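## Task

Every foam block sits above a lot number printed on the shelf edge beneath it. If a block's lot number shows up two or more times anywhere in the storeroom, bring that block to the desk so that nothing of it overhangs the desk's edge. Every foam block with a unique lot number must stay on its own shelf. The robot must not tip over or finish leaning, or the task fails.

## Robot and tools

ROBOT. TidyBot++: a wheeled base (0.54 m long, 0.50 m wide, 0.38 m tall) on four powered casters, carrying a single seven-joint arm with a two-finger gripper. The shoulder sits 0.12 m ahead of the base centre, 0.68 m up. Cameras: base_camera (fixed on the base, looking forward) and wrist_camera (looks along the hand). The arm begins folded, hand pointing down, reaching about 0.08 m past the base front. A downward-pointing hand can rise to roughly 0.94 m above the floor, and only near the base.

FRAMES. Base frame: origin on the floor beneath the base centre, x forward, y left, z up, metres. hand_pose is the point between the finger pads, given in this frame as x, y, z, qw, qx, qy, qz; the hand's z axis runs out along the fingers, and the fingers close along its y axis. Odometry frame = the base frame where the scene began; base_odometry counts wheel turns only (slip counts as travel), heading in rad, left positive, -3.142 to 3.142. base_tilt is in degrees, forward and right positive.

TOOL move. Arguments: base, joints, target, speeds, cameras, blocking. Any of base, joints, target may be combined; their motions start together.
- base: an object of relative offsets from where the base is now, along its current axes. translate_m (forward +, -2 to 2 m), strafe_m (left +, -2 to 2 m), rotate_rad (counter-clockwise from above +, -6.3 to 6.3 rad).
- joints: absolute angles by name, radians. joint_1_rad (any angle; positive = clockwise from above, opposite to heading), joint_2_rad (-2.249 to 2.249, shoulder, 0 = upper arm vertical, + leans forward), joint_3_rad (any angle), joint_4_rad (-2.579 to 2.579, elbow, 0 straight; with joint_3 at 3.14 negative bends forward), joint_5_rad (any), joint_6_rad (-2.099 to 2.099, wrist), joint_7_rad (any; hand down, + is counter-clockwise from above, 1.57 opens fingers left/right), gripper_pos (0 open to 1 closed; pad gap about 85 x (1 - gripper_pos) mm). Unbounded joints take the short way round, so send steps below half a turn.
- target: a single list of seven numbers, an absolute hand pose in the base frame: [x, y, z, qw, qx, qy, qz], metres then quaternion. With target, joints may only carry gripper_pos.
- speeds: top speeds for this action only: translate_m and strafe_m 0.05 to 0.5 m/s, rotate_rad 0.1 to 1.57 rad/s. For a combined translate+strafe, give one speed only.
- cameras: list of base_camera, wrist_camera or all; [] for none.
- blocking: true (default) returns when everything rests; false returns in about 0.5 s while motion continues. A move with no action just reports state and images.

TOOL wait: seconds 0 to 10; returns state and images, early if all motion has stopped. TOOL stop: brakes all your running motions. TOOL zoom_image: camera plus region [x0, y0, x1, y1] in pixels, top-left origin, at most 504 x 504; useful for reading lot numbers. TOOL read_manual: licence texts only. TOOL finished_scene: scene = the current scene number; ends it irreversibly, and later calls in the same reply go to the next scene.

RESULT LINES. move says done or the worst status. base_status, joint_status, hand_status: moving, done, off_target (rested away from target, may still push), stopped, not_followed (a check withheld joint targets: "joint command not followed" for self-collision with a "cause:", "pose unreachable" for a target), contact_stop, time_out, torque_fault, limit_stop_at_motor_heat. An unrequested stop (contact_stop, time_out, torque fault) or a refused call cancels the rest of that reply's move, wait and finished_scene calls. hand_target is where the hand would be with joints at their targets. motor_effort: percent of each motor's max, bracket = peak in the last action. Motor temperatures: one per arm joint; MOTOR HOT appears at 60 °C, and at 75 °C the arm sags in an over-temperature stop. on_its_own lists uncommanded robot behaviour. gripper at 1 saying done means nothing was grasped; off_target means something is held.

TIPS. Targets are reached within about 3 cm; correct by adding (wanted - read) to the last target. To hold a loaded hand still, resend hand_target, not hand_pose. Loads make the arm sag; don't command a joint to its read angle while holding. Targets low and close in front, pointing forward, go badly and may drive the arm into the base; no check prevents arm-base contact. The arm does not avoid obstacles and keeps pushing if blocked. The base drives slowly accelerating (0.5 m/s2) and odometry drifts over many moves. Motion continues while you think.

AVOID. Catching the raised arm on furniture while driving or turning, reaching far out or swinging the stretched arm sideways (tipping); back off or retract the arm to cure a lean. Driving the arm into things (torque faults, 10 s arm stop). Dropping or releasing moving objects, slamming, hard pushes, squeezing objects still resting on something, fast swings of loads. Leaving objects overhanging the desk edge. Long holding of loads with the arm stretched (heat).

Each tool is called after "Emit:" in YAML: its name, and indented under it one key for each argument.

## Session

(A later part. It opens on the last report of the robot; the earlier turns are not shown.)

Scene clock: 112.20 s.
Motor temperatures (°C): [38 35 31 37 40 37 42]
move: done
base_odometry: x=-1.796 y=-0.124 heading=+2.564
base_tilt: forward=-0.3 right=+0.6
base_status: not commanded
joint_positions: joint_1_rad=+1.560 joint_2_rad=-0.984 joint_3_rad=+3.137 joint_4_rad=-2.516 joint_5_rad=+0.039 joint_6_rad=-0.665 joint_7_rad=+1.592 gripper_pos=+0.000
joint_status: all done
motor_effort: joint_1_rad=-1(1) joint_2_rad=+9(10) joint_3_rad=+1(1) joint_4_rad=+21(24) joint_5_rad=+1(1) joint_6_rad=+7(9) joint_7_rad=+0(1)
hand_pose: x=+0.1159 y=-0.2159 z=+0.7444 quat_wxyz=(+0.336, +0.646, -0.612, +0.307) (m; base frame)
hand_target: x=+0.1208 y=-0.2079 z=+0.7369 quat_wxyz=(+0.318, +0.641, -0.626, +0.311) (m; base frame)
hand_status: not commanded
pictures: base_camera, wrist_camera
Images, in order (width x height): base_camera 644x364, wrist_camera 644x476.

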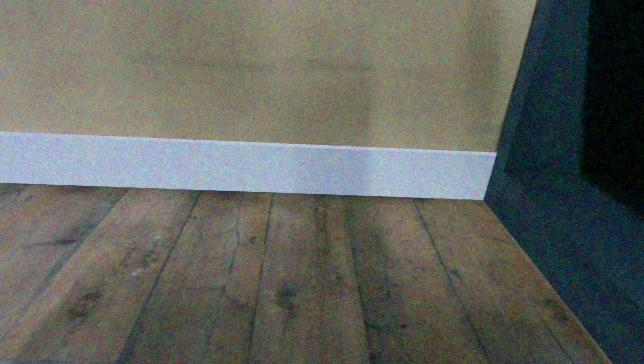

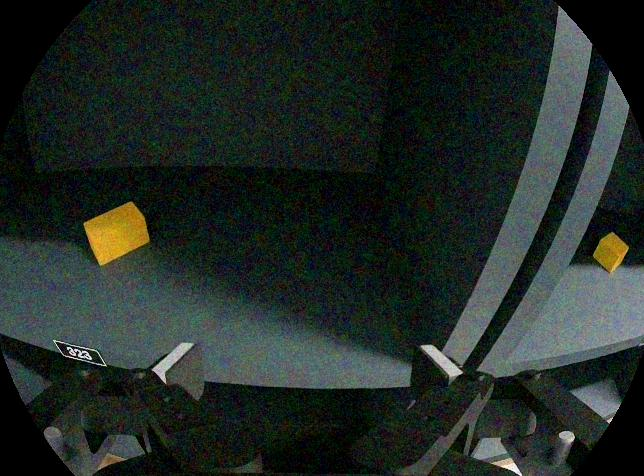

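Emit:
move:
  base: {"translate_m":0.3}
  joints: {"joint_6_rad":-0.1}

Emit:
move:
  base: {"translate_m":-1.9}
  joints: {"joint_6_rad":-0.75}

Emit:
move:
  base: {"translate_m":-0.95}

Scene clock: 114.20 s.
Motor temperatures (°C): [38 35 31 37 40 37 42]
move: done
base_odometry: x=-2.048 y=+0.040 heading=+2.562
base_tilt: forward=-0.3 right=+0.6
base_status: done
joint_positions: joint_1_rad=+1.561 joint_2_rad=-0.984 joint_3_rad=+3.137 joint_4_rad=-2.516 joint_5_rad=+0.039 joint_6_rad=-0.147 joint_7_rad=+1.592 gripper_pos=+0.000
joint_status: all done
motor_effort: joint_1_rad=+0(2) joint_2_rad=+8(10) joint_3_rad=+1(2) joint_4_rad=+23(24) joint_5_rad=+1(1) joint_6_rad=+9(10) joint_7_rad=+0(1)
hand_pose: x=+0.1227 y=-0.2732 z=+0.8934 quat_wxyz=(+0.486, +0.544, -0.508, +0.459) (m; base frame)
hand_target: x=+0.1211 y=-0.2708 z=+0.9098 quat_wxyz=(+0.493, +0.518, -0.506, +0.482) (m; base frame)
hand_status: not commanded
pictures: base_camera, wrist_camera
Images, in order (width x height): base_camera 644x364, wrist_camera 644x476.

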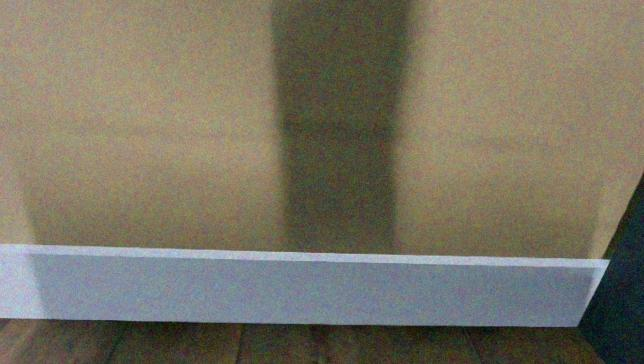

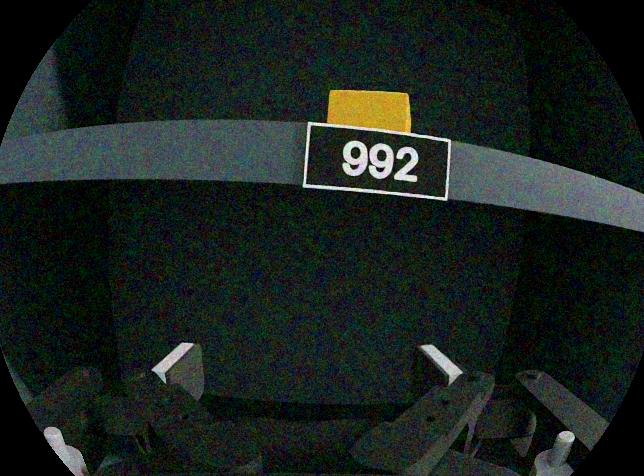

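Scene clock: 118.90 s.
Motor temperatures (°C): [38 35 31 37 40 37 42]
move: done
base_odometry: x=-0.457 y=-1.000 heading=+2.561
base_tilt: forward=-0.4 right=+0.6
base_status: done
joint_positions: joint_1_rad=+1.563 joint_2_rad=-0.985 joint_3_rad=+3.138 joint_4_rad=-2.515 joint_5_rad=+0.039 joint_6_rad=-0.711 joint_7_rad=+1.592 gripper_pos=+0.000
joint_status: all done
motor_effort: joint_1_rad=-1(2) joint_2_rad=+10(12) joint_3_rad=+1(2) joint_4_rad=+22(24) joint_5_rad=+1(2) joint_6_rad=+7(10) joint_7_rad=+0(1)
hand_pose: x=+0.1148 y=-0.2075 z=+0.7339 quat_wxyz=(+0.323, +0.652, -0.620, +0.292) (m; base frame)
hand_target: x=+0.1207 y=-0.1981 z=+0.7247 quat_wxyz=(+0.302, +0.648, -0.633, +0.295) (m; base frame)
hand_status: not commanded
pictures: base_camera, wrist_camera
Images, in order (width x height): base_camera 644x364, wrist_camera 644x476.

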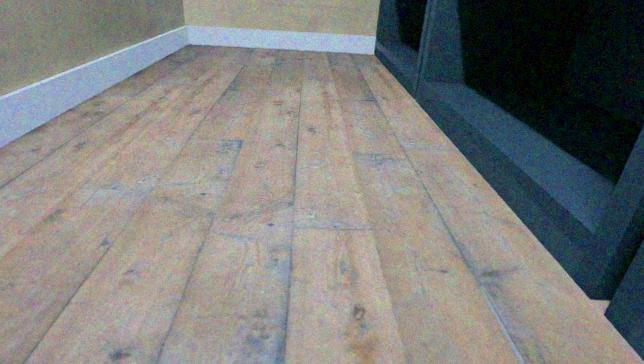

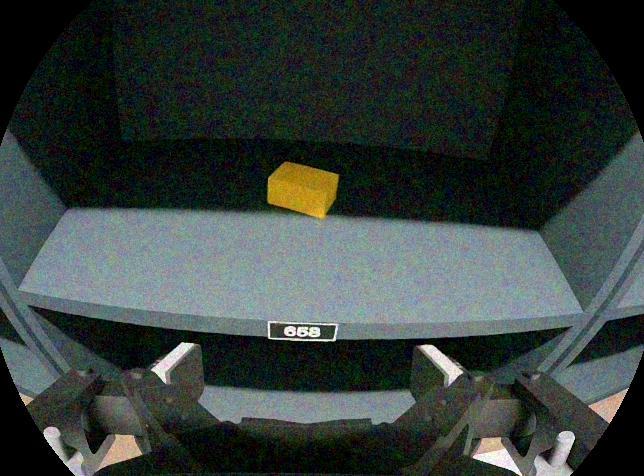

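Scene clock: 121.87 s.
Motor temperatures (°C): [38 35 31 37 40 37 42]
move: done
base_odometry: x=+0.337 y=-1.521 heading=+2.560
base_tilt: forward=-0.4 right=+0.6
base_status: done
joint_positions: joint_1_rad=+1.563 joint_2_rad=-0.985 joint_3_rad=+3.138 joint_4_rad=-2.515 joint_5_rad=+0.039 joint_6_rad=-0.711 joint_7_rad=+1.592 gripper_pos=+0.000
joint_status: not commanded
motor_effort: joint_1_rad=+0(2) joint_2_rad=+10(11) joint_3_rad=+1(2) joint_4_rad=+22(22) joint_5_rad=+1(2) joint_6_rad=+7(8) joint_7_rad=+0(1)
hand_pose: x=+0.1148 y=-0.2075 z=+0.7339 quat_wxyz=(+0.323, +0.652, -0.620, +0.292) (m; base frame)
hand_target: x=+0.1207 y=-0.1981 z=+0.7247 quat_wxyz=(+0.302, +0.648, -0.633, +0.295) (m; base frame)
hand_status: not commanded
pictures: base_camera, wrist_camera
Images, in order (width x height): base_camera 644x364, wrist_camera 644x476.

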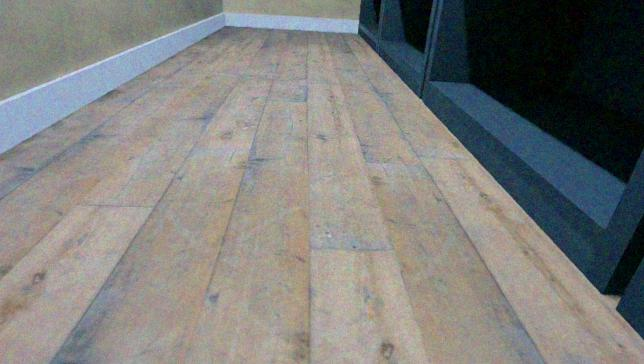

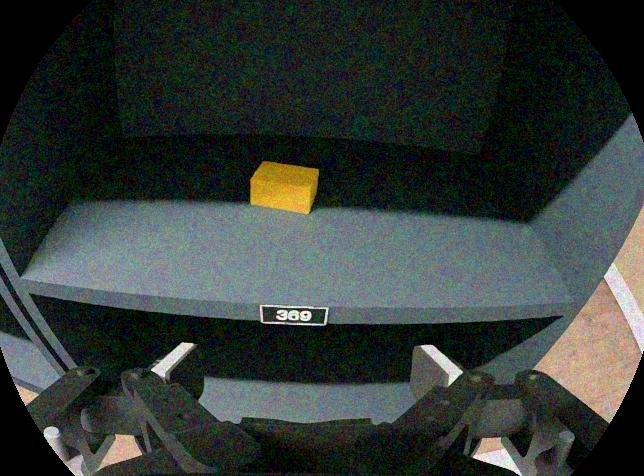

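Emit:
move:
  base: {"translate_m":1.95}
  joints: {"joint_1_rad":1.57,"joint_2_rad":-0.867,"joint_4_rad":-1.865,"joint_6_rad":-0.8}

Scene clock: 128.00 s.
Motor temperatures (°C): [38 35 31 37 40 37 42]
move: done
base_odometry: x=-1.292 y=-0.450 heading=+2.559
base_tilt: forward=-0.3 right=+0.6
base_status: done
joint_positions: joint_1_rad=+1.563 joint_2_rad=-0.881 joint_3_rad=+3.140 joint_4_rad=-1.878 joint_5_rad=+0.039 joint_6_rad=-0.752 joint_7_rad=+1.592 gripper_pos=+0.000
joint_status: all done
motor_effort: joint_1_rad=-1(2) joint_2_rad=+8(12) joint_3_rad=+1(3) joint_4_rad=+20(23) joint_5_rad=+1(2) joint_6_rad=+9(10) joint_7_rad=+0(1)
hand_pose: x=+0.1149 y=-0.2457 z=+1.0650 quat_wxyz=(+0.470, +0.553, -0.532, +0.436) (m; base frame)
hand_target: x=+0.1213 y=-0.2467 z=+1.0543 quat_wxyz=(+0.445, +0.560, -0.547, +0.436) (m; base frame)
hand_status: not commanded
pictures: base_camera, wrist_camera
Images, in order (width x height): base_camera 644x364, wrist_camera 644x476.

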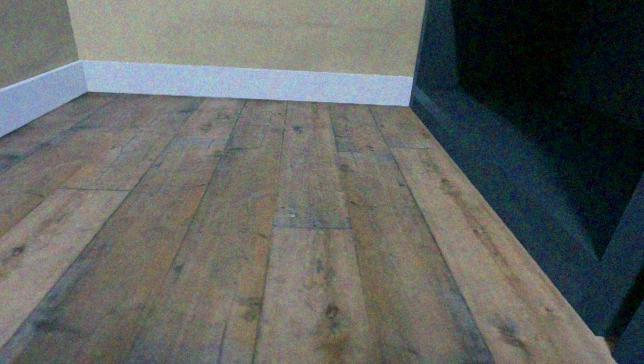

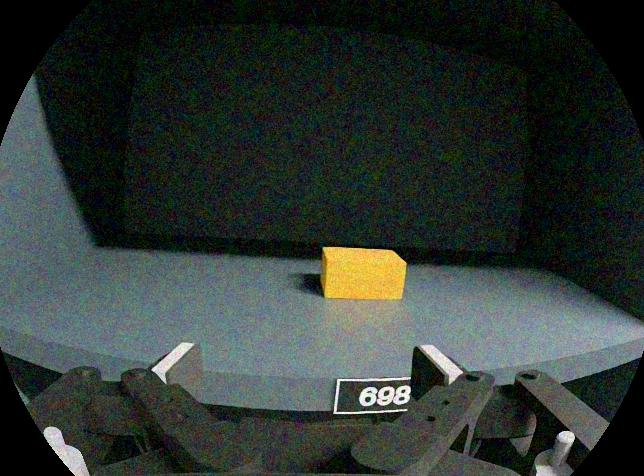

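Emit:
move:
  joints: {"joint_2_rad":-0.594,"joint_4_rad":-1.455,"joint_6_rad":-1.41}

Emit:
zoom_image:
  camera: "wrist_camera"
  region: [220, 100, 520, 350]

Scene clock: 130.93 s.
Motor temperatures (°C): [38 35 30 37 40 37 42]
move: done
base_odometry: x=-1.292 y=-0.450 heading=+2.559
base_tilt: forward=-0.4 right=+0.6
base_status: not commanded
joint_positions: joint_1_rad=+1.563 joint_2_rad=-0.607 joint_3_rad=+3.140 joint_4_rad=-1.472 joint_5_rad=+0.039 joint_6_rad=-1.359 joint_7_rad=+1.592 gripper_pos=+0.000
joint_status: all done
motor_effort: joint_1_rad=-1(1) joint_2_rad=+4(10) joint_3_rad=+1(1) joint_4_rad=+17(20) joint_5_rad=+1(1) joint_6_rad=+7(10) joint_7_rad=+0(1)
hand_pose: x=+0.1113 y=-0.2465 z=+1.0424 quat_wxyz=(+0.329, +0.640, -0.627, +0.298) (m; base frame)
hand_target: x=+0.1212 y=-0.2410 z=+1.0348 quat_wxyz=(+0.301, +0.649, -0.634, +0.295) (m; base frame)
hand_status: not commanded
pictures: base_camera, wrist_camera
Images, in order (width x height): base_camera 644x364, wrist_camera 644x476.

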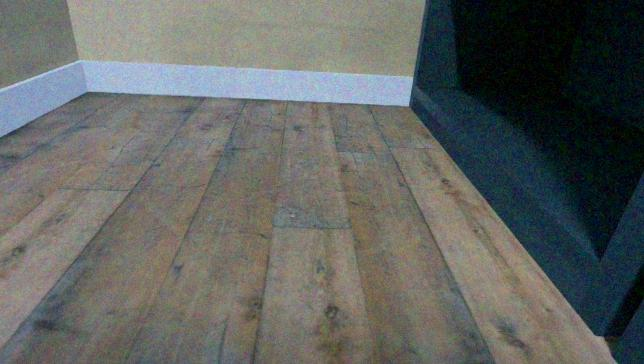

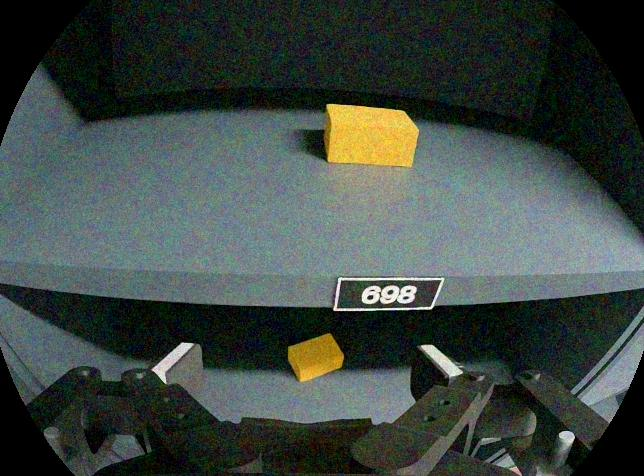

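Scaled by 1.680.

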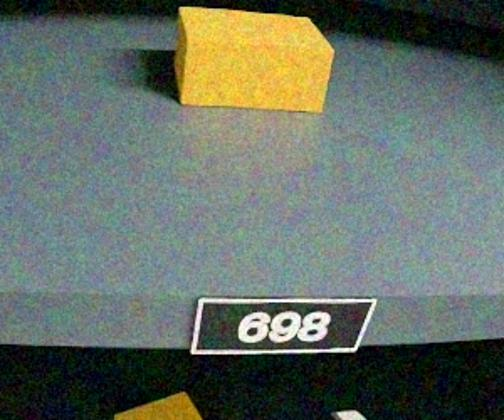

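Emit:
move:
  base: {"translate_m":-0.055}
  joints: {"joint_2_rad":0.376,"joint_4_rad":-0.38,"joint_6_rad":-1.56,"gripper_pos":1}

Scene clock: 134.90 s.
Motor temperatures (°C): [38 35 30 37 40 37 42]
move: done
base_odometry: x=-1.246 y=-0.480 heading=+2.560
base_tilt: forward=-0.3 right=+0.6
base_status: done
joint_positions: joint_1_rad=+1.563 joint_2_rad=+0.355 joint_3_rad=+3.142 joint_4_rad=-0.398 joint_5_rad=+0.039 joint_6_rad=-1.510 joint_7_rad=+1.592 gripper_pos=+0.999
joint_status: all done
motor_effort: joint_1_rad=+0(1) joint_2_rad=-28(30) joint_3_rad=+0(3) joint_4_rad=+16(19) joint_5_rad=+1(2) joint_6_rad=+7(8) joint_7_rad=+0(1)
hand_pose: x=+0.1127 y=-0.6008 z=+1.1069 quat_wxyz=(+0.315, +0.644, -0.636, +0.286) (m; base frame)
hand_target: x=+0.1215 y=-0.5989 z=+1.0908 quat_wxyz=(+0.286, +0.655, -0.640, +0.281) (m; base frame)
hand_status: not commanded
pictures: base_camera, wrist_camera
Images, in order (width x height): base_camera 644x364, wrist_camera 644x476.

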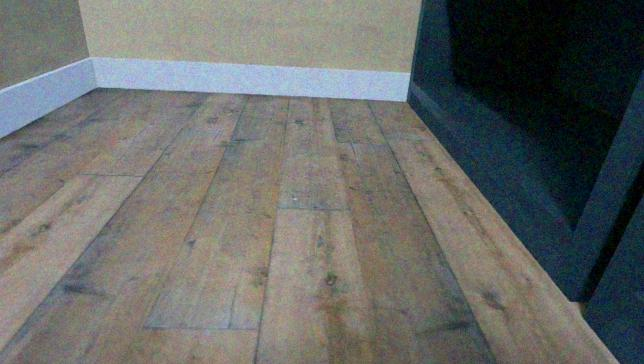

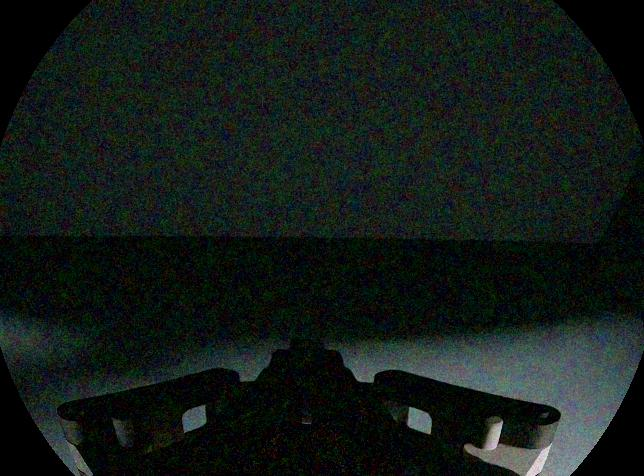

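Emit:
move:
  joints: {"joint_2_rad":0.279,"joint_4_rad":-0.769,"joint_6_rad":-1.31}

Scene clock: 136.83 s.
Motor temperatures (°C): [38 35 30 37 40 37 42]
move: done
base_odometry: x=-1.246 y=-0.480 heading=+2.560
base_tilt: forward=-0.3 right=+0.6
base_status: not commanded
joint_positions: joint_1_rad=+1.563 joint_2_rad=+0.276 joint_3_rad=+3.142 joint_4_rad=-0.730 joint_5_rad=+0.039 joint_6_rad=-1.354 joint_7_rad=+1.592 gripper_pos=+0.999
joint_status: all done
motor_effort: joint_1_rad=+0(1) joint_2_rad=-27(29) joint_3_rad=+0(0) joint_4_rad=+18(19) joint_5_rad=+1(1) joint_6_rad=+6(8) joint_7_rad=-1(1)
hand_pose: x=+0.1129 y=-0.5994 z=+1.0343 quat_wxyz=(+0.285, +0.660, -0.647, +0.254) (m; base frame)
hand_target: x=+0.1216 y=-0.6079 z=+1.0228 quat_wxyz=(+0.272, +0.661, -0.646, +0.268) (m; base frame)
hand_status: not commanded
pictures: base_camera, wrist_camera
Images, in order (width x height): base_camera 644x364, wrist_camera 644x476.

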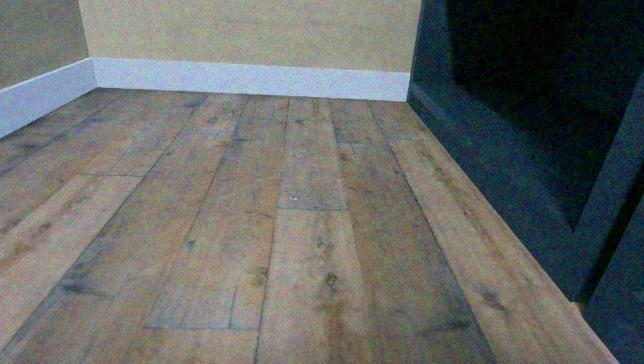

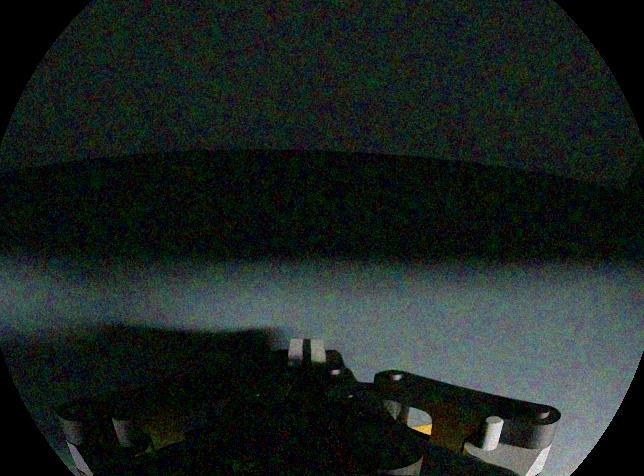

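Emit:
move:
  joints: {"joint_2_rad":-0.064,"joint_4_rad":-1.2,"joint_6_rad":-1.17}

Scene clock: 138.63 s.
Motor temperatures (°C): [38 35 30 37 40 37 42]
move: done
base_odometry: x=-1.246 y=-0.480 heading=+2.560
base_tilt: forward=-0.3 right=+0.6
base_status: not commanded
joint_positions: joint_1_rad=+1.563 joint_2_rad=-0.064 joint_3_rad=+3.142 joint_4_rad=-1.162 joint_5_rad=+0.039 joint_6_rad=-1.219 joint_7_rad=+1.592 gripper_pos=+0.999
joint_status: all done
motor_effort: joint_1_rad=+0(1) joint_2_rad=-15(27) joint_3_rad=+0(0) joint_4_rad=+18(19) joint_5_rad=+1(1) joint_6_rad=+6(7) joint_7_rad=+0(1)
hand_pose: x=+0.1125 y=-0.4815 z=+1.0338 quat_wxyz=(+0.299, +0.656, -0.639, +0.268) (m; base frame)
hand_target: x=+0.1216 y=-0.4891 z=+1.0253 quat_wxyz=(+0.290, +0.654, -0.639, +0.284) (m; base frame)
hand_status: not commanded
pictures: base_camera, wrist_camera
Images, in order (width x height): base_camera 644x364, wrist_camera 644x476.

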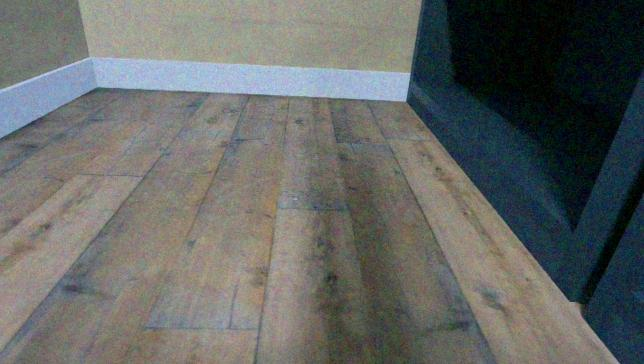

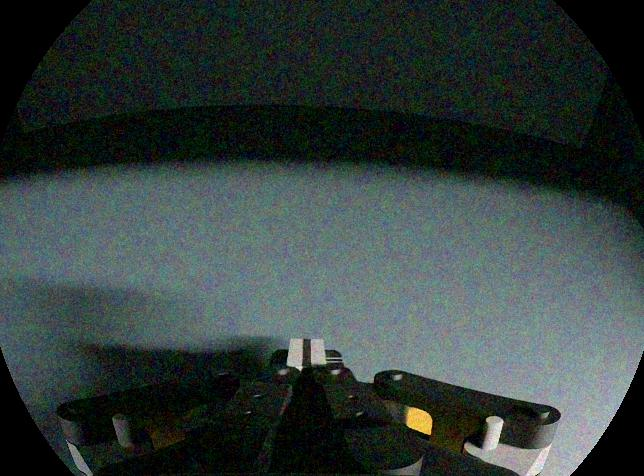

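Emit:
move:
  joints: {"joint_2_rad":-0.29,"joint_4_rad":-1.345,"joint_6_rad":-1.22}

Scene clock: 140.13 s.
Motor temperatures (°C): [38 35 30 37 40 37 42]
move: done
base_odometry: x=-1.246 y=-0.480 heading=+2.560
base_tilt: forward=-0.3 right=+0.6
base_status: not commanded
joint_positions: joint_1_rad=+1.563 joint_2_rad=-0.292 joint_3_rad=+3.142 joint_4_rad=-1.311 joint_5_rad=+0.039 joint_6_rad=-1.217 joint_7_rad=+1.592 gripper_pos=+0.999
joint_status: all done
motor_effort: joint_1_rad=+0(1) joint_2_rad=-7(17) joint_3_rad=+0(1) joint_4_rad=+18(20) joint_5_rad=+1(1) joint_6_rad=+7(8) joint_7_rad=-1(1)
hand_pose: x=+0.1118 y=-0.3915 z=+1.0577 quat_wxyz=(+0.325, +0.643, -0.628, +0.294) (m; base frame)
hand_target: x=+0.1214 y=-0.3904 z=+1.0385 quat_wxyz=(+0.300, +0.649, -0.634, +0.294) (m; base frame)
hand_status: not commanded
pictures: base_camera, wrist_camera
Images, in order (width x height): base_camera 644x364, wrist_camera 644x476.

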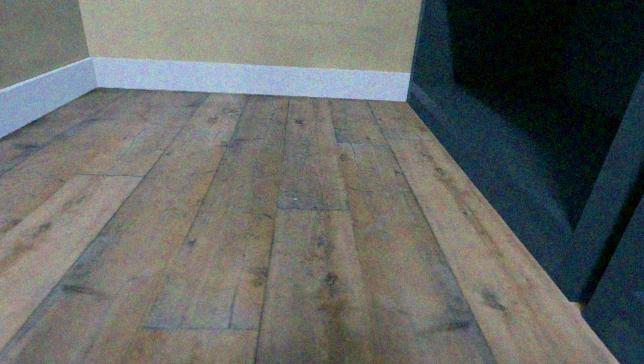

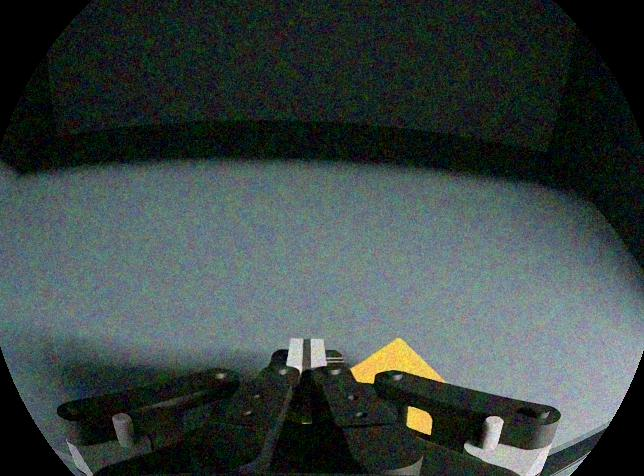

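Emit:
move:
  joints: {"joint_2_rad":-0.3,"joint_4_rad":-0.85,"joint_6_rad":-1.6}

Emit:
move:
  joints: {"joint_2_rad":-0.594,"joint_4_rad":-1.3,"joint_6_rad":-1.7,"gripper_pos":0}

Scene clock: 142.10 s.
Motor temperatures (°C): [38 35 30 37 40 37 42]
move: done
base_odometry: x=-1.246 y=-0.480 heading=+2.560
base_tilt: forward=-0.3 right=+0.6
base_status: not commanded
joint_positions: joint_1_rad=+1.563 joint_2_rad=-0.295 joint_3_rad=+3.142 joint_4_rad=-0.866 joint_5_rad=+0.039 joint_6_rad=-1.548 joint_7_rad=+1.592 gripper_pos=+0.999
joint_status: all done
motor_effort: joint_1_rad=+0(1) joint_2_rad=-3(9) joint_3_rad=+0(1) joint_4_rad=+14(20) joint_5_rad=+1(1) joint_6_rad=+8(9) joint_7_rad=+0(1)
hand_pose: x=+0.1105 y=-0.3133 z=+1.1867 quat_wxyz=(+0.360, +0.619, -0.614, +0.331) (m; base frame)
hand_target: x=+0.1213 y=-0.3005 z=+1.1814 quat_wxyz=(+0.340, +0.629, -0.615, +0.333) (m; base frame)
hand_status: not commanded
pictures: base_camera, wrist_camera
Images, in order (width x height): base_camera 644x364, wrist_camera 644x476.

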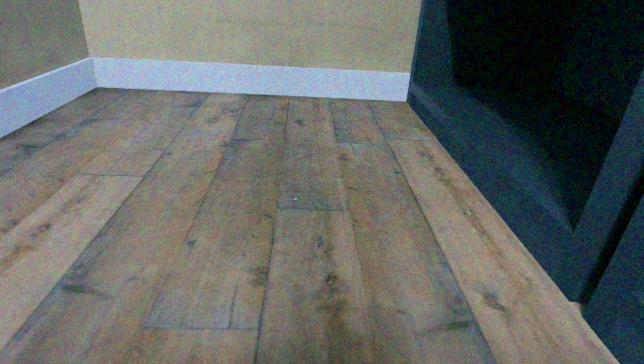

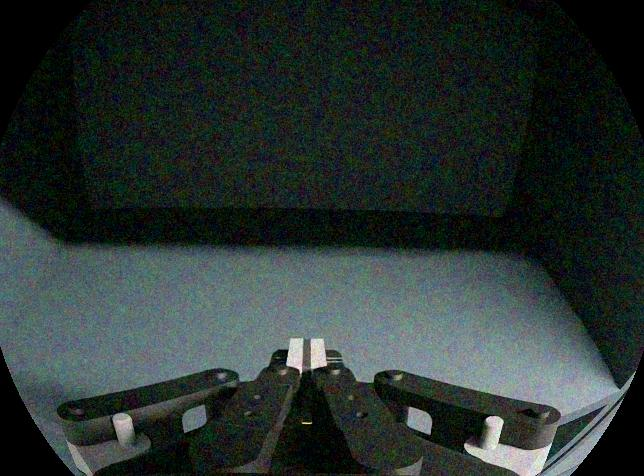

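Scene clock: 143.73 s.
Motor temperatures (°C): [38 35 30 37 40 37 42]
move: done
base_odometry: x=-1.246 y=-0.480 heading=+2.560
base_tilt: forward=-0.4 right=+0.6
base_status: not commanded
joint_positions: joint_1_rad=+1.563 joint_2_rad=-0.579 joint_3_rad=+3.142 joint_4_rad=-1.271 joint_5_rad=+0.039 joint_6_rad=-1.650 joint_7_rad=+1.592 gripper_pos=+0.000
joint_status: all done
motor_effort: joint_1_rad=-1(1) joint_2_rad=+5(7) joint_3_rad=+1(1) joint_4_rad=+15(16) joint_5_rad=+1(1) joint_6_rad=+6(8) joint_7_rad=+0(1)
hand_pose: x=+0.1096 y=-0.1934 z=+1.0593 quat_wxyz=(+0.289, +0.654, -0.648, +0.261) (m; base frame)
hand_target: x=+0.1210 y=-0.1773 z=+1.0389 quat_wxyz=(+0.257, +0.668, -0.652, +0.252) (m; base frame)
hand_status: not commanded
pictures: base_camera, wrist_camera
Images, in order (width x height): base_camera 644x364, wrist_camera 644x476.

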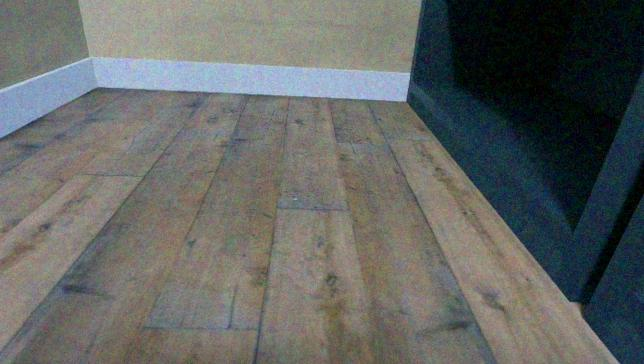

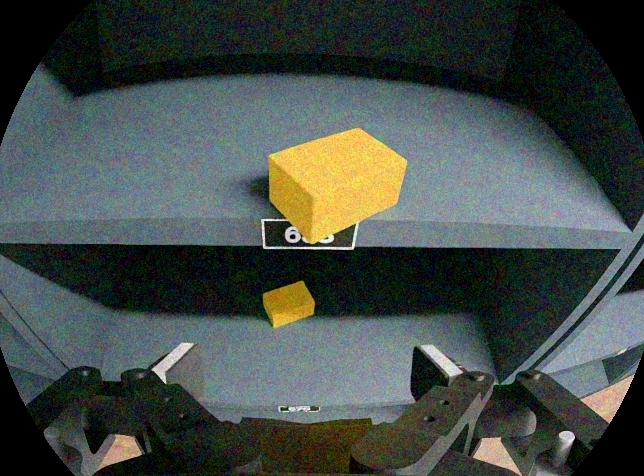

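Emit:
move:
  target: [0.224,-0.30,1.12,0.4807,0.2386,-0.832,0.1379]

Scene clock: 147.87 s.
Motor temperatures (°C): [38 35 30 37 40 37 42]
move: off_target
base_odometry: x=-1.246 y=-0.480 heading=+2.560
base_tilt: forward=-0.3 right=+0.6
base_status: not commanded
joint_positions: joint_1_rad=+3.500 joint_2_rad=-0.794 joint_3_rad=+3.036 joint_4_rad=-0.658 joint_5_rad=-0.889 joint_6_rad=-2.043 joint_7_rad=+1.383 gripper_pos=+0.000
joint_status: not commanded
motor_effort: joint_1_rad=-1(1) joint_2_rad=+25(26) joint_3_rad=+5(5) joint_4_rad=+1(16) joint_5_rad=+2(2) joint_6_rad=+8(9) joint_7_rad=+0(1)
hand_pose: x=+0.1922 y=-0.2848 z=+1.1535 quat_wxyz=(+0.514, +0.215, -0.817, +0.147) (m; base frame)
hand_target: x=+0.2203 y=-0.3059 z=+1.1313 quat_wxyz=(+0.497, +0.238, -0.821, +0.147) (m; base frame)
hand_status: off_target (0.049 m and 5.1 deg from the pose sent, 0.168 m and 58.9 deg at the start; a joint's target at an end of its range on 84 of 84 steps)
pictures: base_camera, wrist_camera
Images, in order (width x height): base_camera 644x364, wrist_camera 644x476.

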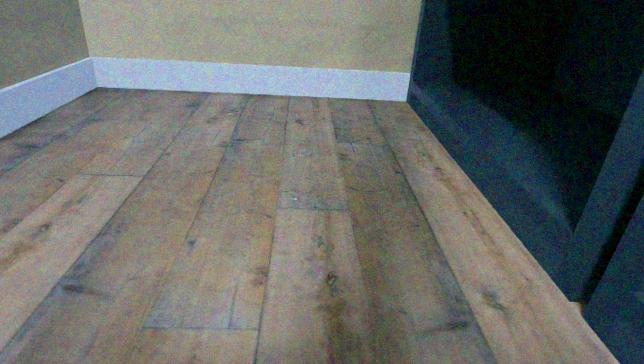

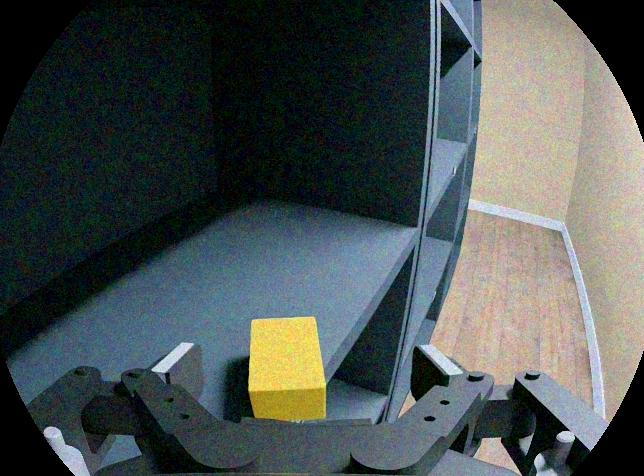

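Emit:
move:
  target: [0.17,-0.335,1.085,0.4807,0.2386,-0.832,0.1379]

Scene clock: 149.47 s.
Motor temperatures (°C): [38 35 30 37 40 37 42]
move: done
base_odometry: x=-1.246 y=-0.480 heading=+2.560
base_tilt: forward=-0.3 right=+0.6
base_status: not commanded
joint_positions: joint_1_rad=+3.665 joint_2_rad=-0.918 joint_3_rad=+3.051 joint_4_rad=-0.937 joint_5_rad=-0.993 joint_6_rad=-2.044 joint_7_rad=+1.507 gripper_pos=+0.000
joint_status: not commanded
motor_effort: joint_1_rad=+0(1) joint_2_rad=+26(27) joint_3_rad=+5(6) joint_4_rad=+3(4) joint_5_rad=+1(2) joint_6_rad=+8(8) joint_7_rad=+0(1)
hand_pose: x=+0.1607 y=-0.3162 z=+1.0888 quat_wxyz=(+0.473, +0.204, -0.847, +0.133) (m; base frame)
hand_target: x=+0.1700 y=-0.3350 z=+1.0850 quat_wxyz=(+0.481, +0.239, -0.832, +0.138) (m; base frame)
hand_status: done (0.021 m and 4.4 deg from the pose sent, 0.088 m and 5.1 deg at the start)
pictures: base_camera, wrist_camera
Images, in order (width x height): base_camera 644x364, wrist_camera 644x476.

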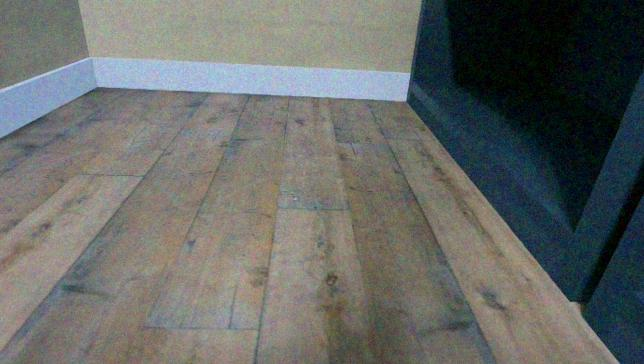

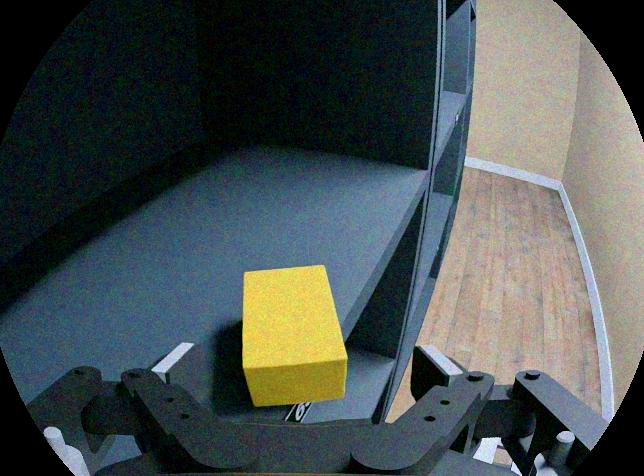

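Emit:
move:
  target: [0.117,-0.384,1.032,0.4807,0.2386,-0.832,0.1379]

Scene clock: 150.90 s.
Motor temperatures (°C): [38 35 30 37 40 37 42]
move: done
base_odometry: x=-1.246 y=-0.480 heading=+2.560
base_tilt: forward=-0.3 right=+0.6
base_status: not commanded
joint_positions: joint_1_rad=+3.803 joint_2_rad=-1.051 joint_3_rad=+3.005 joint_4_rad=-1.198 joint_5_rad=-1.065 joint_6_rad=-1.967 joint_7_rad=+1.617 gripper_pos=+0.000
joint_status: not commanded
motor_effort: joint_1_rad=+0(1) joint_2_rad=+27(28) joint_3_rad=+6(7) joint_4_rad=+5(5) joint_5_rad=+0(1) joint_6_rad=+7(8) joint_7_rad=+0(1)
hand_pose: x=+0.1183 y=-0.3562 z=+1.0295 quat_wxyz=(+0.461, +0.201, -0.855, +0.129) (m; base frame)
hand_target: x=+0.1170 y=-0.3840 z=+1.0320 quat_wxyz=(+0.481, +0.239, -0.832, +0.138) (m; base frame)
hand_status: done (0.028 m and 5.6 deg from the pose sent, 0.099 m and 4.4 deg at the start)
pictures: base_camera, wrist_camera
Images, in order (width x height): base_camera 644x364, wrist_camera 644x476.

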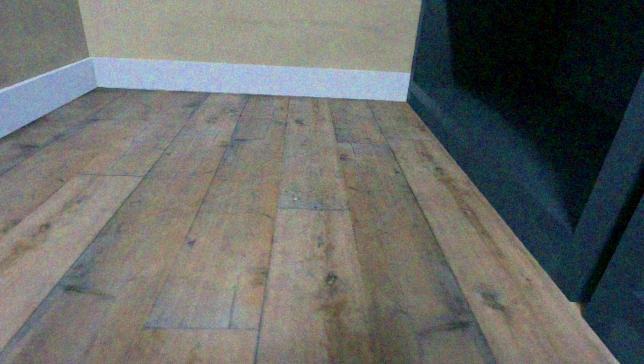

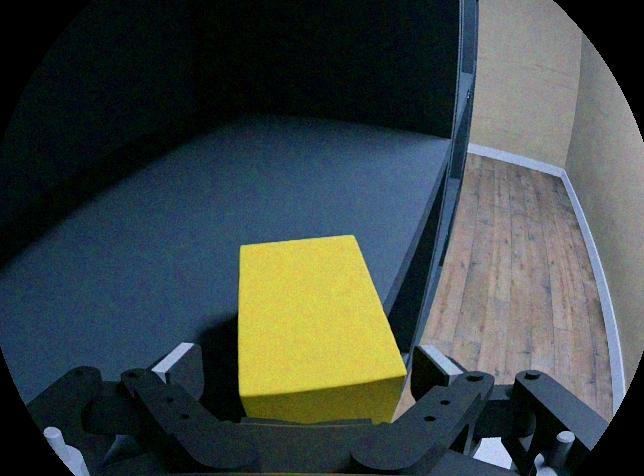

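Emit:
move:
  target: [0.095,-0.386,1.029,0.4807,0.2386,-0.832,0.1379]

Emit:
move:
  joints: {"gripper_pos":0.6}

Scene clock: 151.83 s.
Motor temperatures (°C): [38 35 30 37 40 37 42]
move: done
base_odometry: x=-1.246 y=-0.480 heading=+2.560
base_tilt: forward=-0.3 right=+0.6
base_status: not commanded
joint_positions: joint_1_rad=+3.841 joint_2_rad=-1.053 joint_3_rad=+2.993 joint_4_rad=-1.247 joint_5_rad=-1.082 joint_6_rad=-1.938 joint_7_rad=+1.666 gripper_pos=+0.000
joint_status: not commanded
motor_effort: joint_1_rad=+0(2) joint_2_rad=+26(28) joint_3_rad=+7(7) joint_4_rad=+5(6) joint_5_rad=+0(0) joint_6_rad=+8(8) joint_7_rad=+0(1)
hand_pose: x=+0.0962 y=-0.3593 z=+1.0259 quat_wxyz=(+0.462, +0.203, -0.854, +0.129) (m; base frame)
hand_target: x=+0.0950 y=-0.3860 z=+1.0290 quat_wxyz=(+0.481, +0.239, -0.832, +0.138) (m; base frame)
hand_status: done (0.027 m and 5.4 deg from the pose sent, 0.038 m and 5.6 deg at the start)
pictures: base_camera, wrist_camera
Images, in order (width x height): base_camera 644x364, wrist_camera 644x476.

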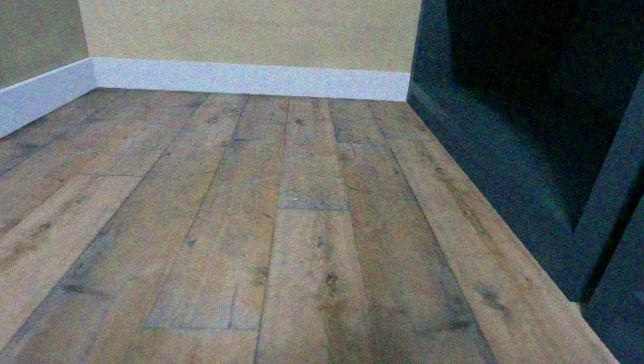

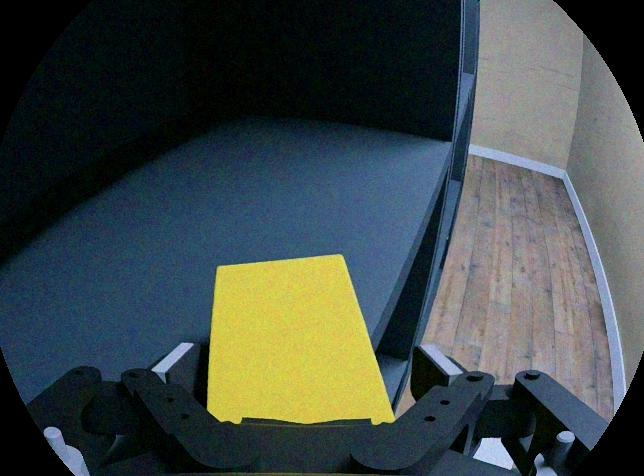

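Scene clock: 152.70 s.
Motor temperatures (°C): [38 35 30 37 40 37 42]
move: off_target
base_odometry: x=-1.246 y=-0.480 heading=+2.560
base_tilt: forward=-0.3 right=+0.6
base_status: not commanded
joint_positions: joint_1_rad=+3.841 joint_2_rad=-1.053 joint_3_rad=+2.991 joint_4_rad=-1.247 joint_5_rad=-1.083 joint_6_rad=-1.932 joint_7_rad=+1.666 gripper_pos=+0.390
joint_status: gripper_pos off_target (ended at +0.390, target +0.600)
motor_effort: joint_1_rad=+0(2) joint_2_rad=+26(27) joint_3_rad=+7(8) joint_4_rad=+5(6) joint_5_rad=+0(1) joint_6_rad=+7(8) joint_7_rad=+0(1)
hand_pose: x=+0.0953 y=-0.3603 z=+1.0270 quat_wxyz=(+0.464, +0.203, -0.853, +0.129) (m; base frame)
hand_target: x=+0.0950 y=-0.3860 z=+1.0290 quat_wxyz=(+0.481, +0.239, -0.832, +0.138) (m; base frame)
hand_status: not commanded
pictures: base_camera, wrist_camera
Images, in order (width x height): base_camera 644x364, wrist_camera 644x476.

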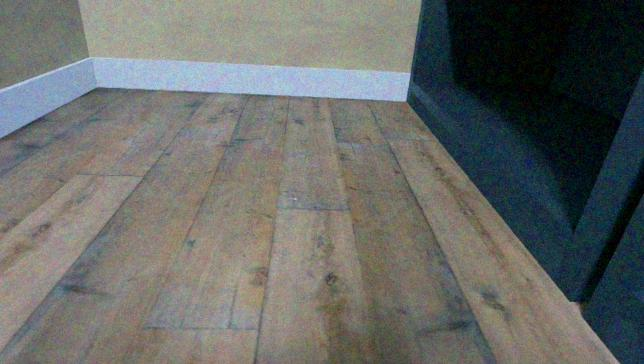

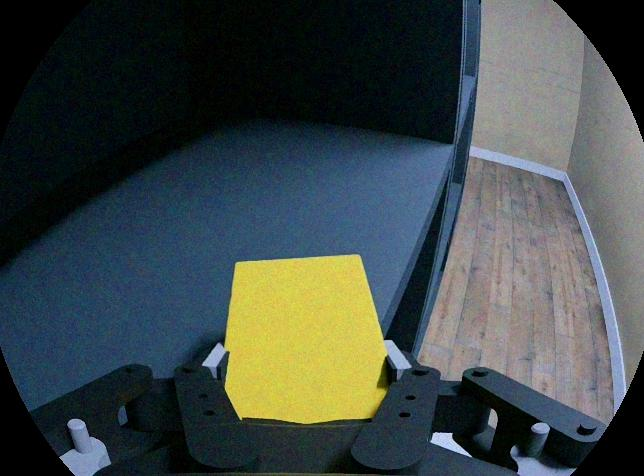

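Emit:
move:
  target: [0.11,-0.37,1.09,0.4807,0.2386,-0.832,0.1379]

Emit:
move:
  target: [0.2,-0.26,1.12,0.4807,0.2386,-0.832,0.1379]

Emit:
move:
  target: [0.3,-0.12,1.08,0.4807,0.2386,-0.832,0.1379]

Scene clock: 154.40 s.
Motor temperatures (°C): [38 35 30 37 40 37 42]
move: done
base_odometry: x=-1.246 y=-0.480 heading=+2.560
base_tilt: forward=-0.3 right=+0.6
base_status: not commanded
joint_positions: joint_1_rad=+3.808 joint_2_rad=-0.919 joint_3_rad=+2.980 joint_4_rad=-1.024 joint_5_rad=-1.083 joint_6_rad=-1.932 joint_7_rad=+1.630 gripper_pos=+0.390
joint_status: not commanded
motor_effort: joint_1_rad=-1(1) joint_2_rad=+25(28) joint_3_rad=+6(8) joint_4_rad=+4(6) joint_5_rad=+0(1) joint_6_rad=+7(9) joint_7_rad=+0(1)
hand_pose: x=+0.0990 y=-0.3588 z=+1.0891 quat_wxyz=(+0.483, +0.232, -0.835, +0.126) (m; base frame)
hand_target: x=+0.1100 y=-0.3700 z=+1.0900 quat_wxyz=(+0.481, +0.239, -0.832, +0.138) (m; base frame)
hand_status: done (0.016 m and 1.6 deg from the pose sent, 0.065 m and 5.2 deg at the start)
pictures: base_camera, wrist_camera
Images, in order (width x height): base_camera 644x364, wrist_camera 644x476.

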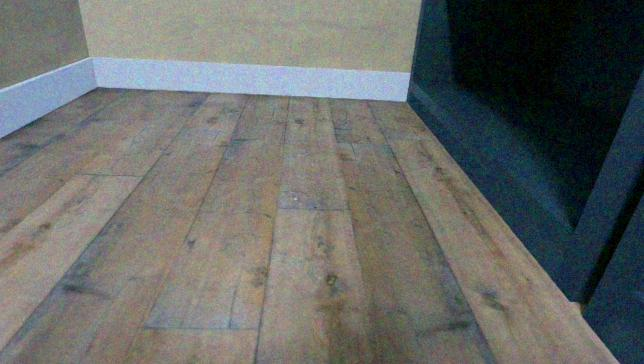

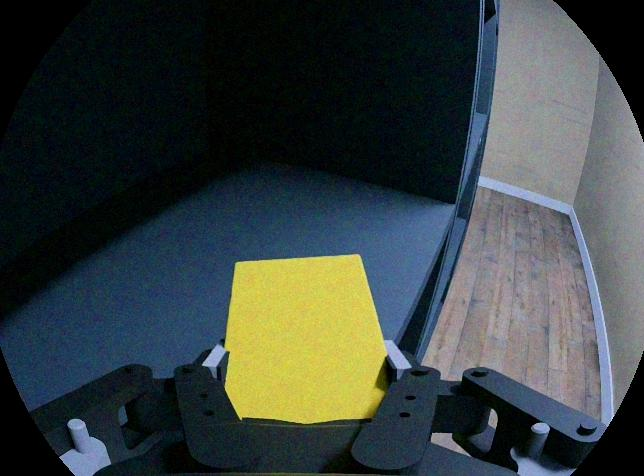

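Scene clock: 155.70 s.
Motor temperatures (°C): [38 35 30 37 40 37 42]
move: off_target
base_odometry: x=-1.246 y=-0.480 heading=+2.560
base_tilt: forward=-0.3 right=+0.6
base_status: not commanded
joint_positions: joint_1_rad=+3.547 joint_2_rad=-0.851 joint_3_rad=+3.183 joint_4_rad=-0.815 joint_5_rad=-1.065 joint_6_rad=-2.045 joint_7_rad=+1.589 gripper_pos=+0.390
joint_status: not commanded
motor_effort: joint_1_rad=-1(2) joint_2_rad=+25(27) joint_3_rad=+4(7) joint_4_rad=+2(5) joint_5_rad=+1(1) joint_6_rad=+8(9) joint_7_rad=+0(1)
hand_pose: x=+0.1940 y=-0.2873 z=+1.1438 quat_wxyz=(+0.517, +0.273, -0.796, +0.156) (m; base frame)
hand_target: x=+0.1926 y=-0.2652 z=+1.1368 quat_wxyz=(+0.506, +0.235, -0.817, +0.146) (m; base frame)
hand_status: off_target (0.037 m and 7.4 deg from the pose sent, 0.145 m and 1.6 deg at the start; a joint's target at an end of its range on 31 of 31 steps)
pictures: base_camera, wrist_camera
Images, in order (width x height): base_camera 644x364, wrist_camera 644x476.

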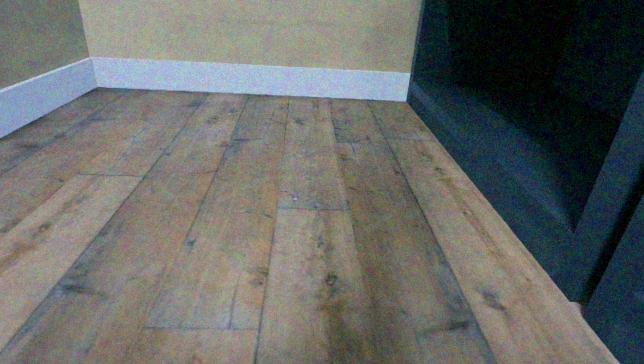

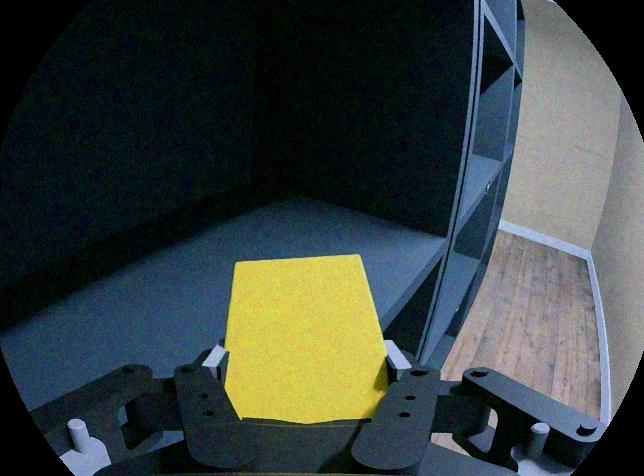

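Scene clock: 157.07 s.
Motor temperatures (°C): [38 35 30 37 40 37 42]
move: off_target
base_odometry: x=-1.246 y=-0.480 heading=+2.560
base_tilt: forward=-0.3 right=+0.6
base_status: not commanded
joint_positions: joint_1_rad=+3.246 joint_2_rad=-0.912 joint_3_rad=+3.425 joint_4_rad=-0.750 joint_5_rad=-0.904 joint_6_rad=-2.048 joint_7_rad=+1.589 gripper_pos=+0.390
joint_status: not commanded
motor_effort: joint_1_rad=-1(2) joint_2_rad=+27(28) joint_3_rad=+2(5) joint_4_rad=+0(2) joint_5_rad=+1(1) joint_6_rad=+9(9) joint_7_rad=+0(1)
hand_pose: x=+0.2617 y=-0.1576 z=+1.1794 quat_wxyz=(+0.597, +0.233, -0.743, +0.194) (m; base frame)
hand_target: x=+0.2699 y=-0.1356 z=+1.1662 quat_wxyz=(+0.600, +0.213, -0.752, +0.168) (m; base frame)
hand_status: off_target (0.113 m and 18.0 deg from the pose sent, 0.208 m and 7.4 deg at the start; a joint's target at an end of its range on 33 of 33 steps)
pictures: base_camera, wrist_camera
Images, in order (width x height): base_camera 644x364, wrist_camera 644x476.

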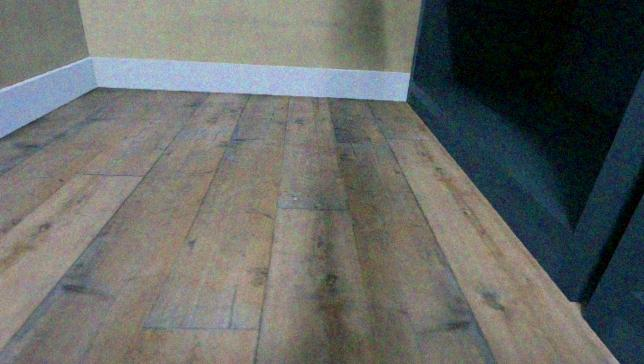

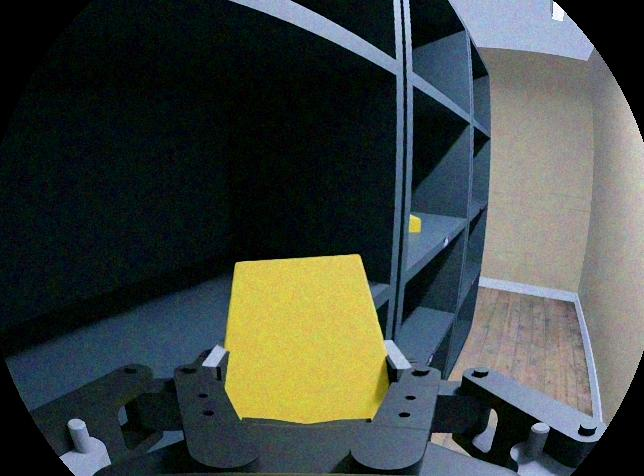

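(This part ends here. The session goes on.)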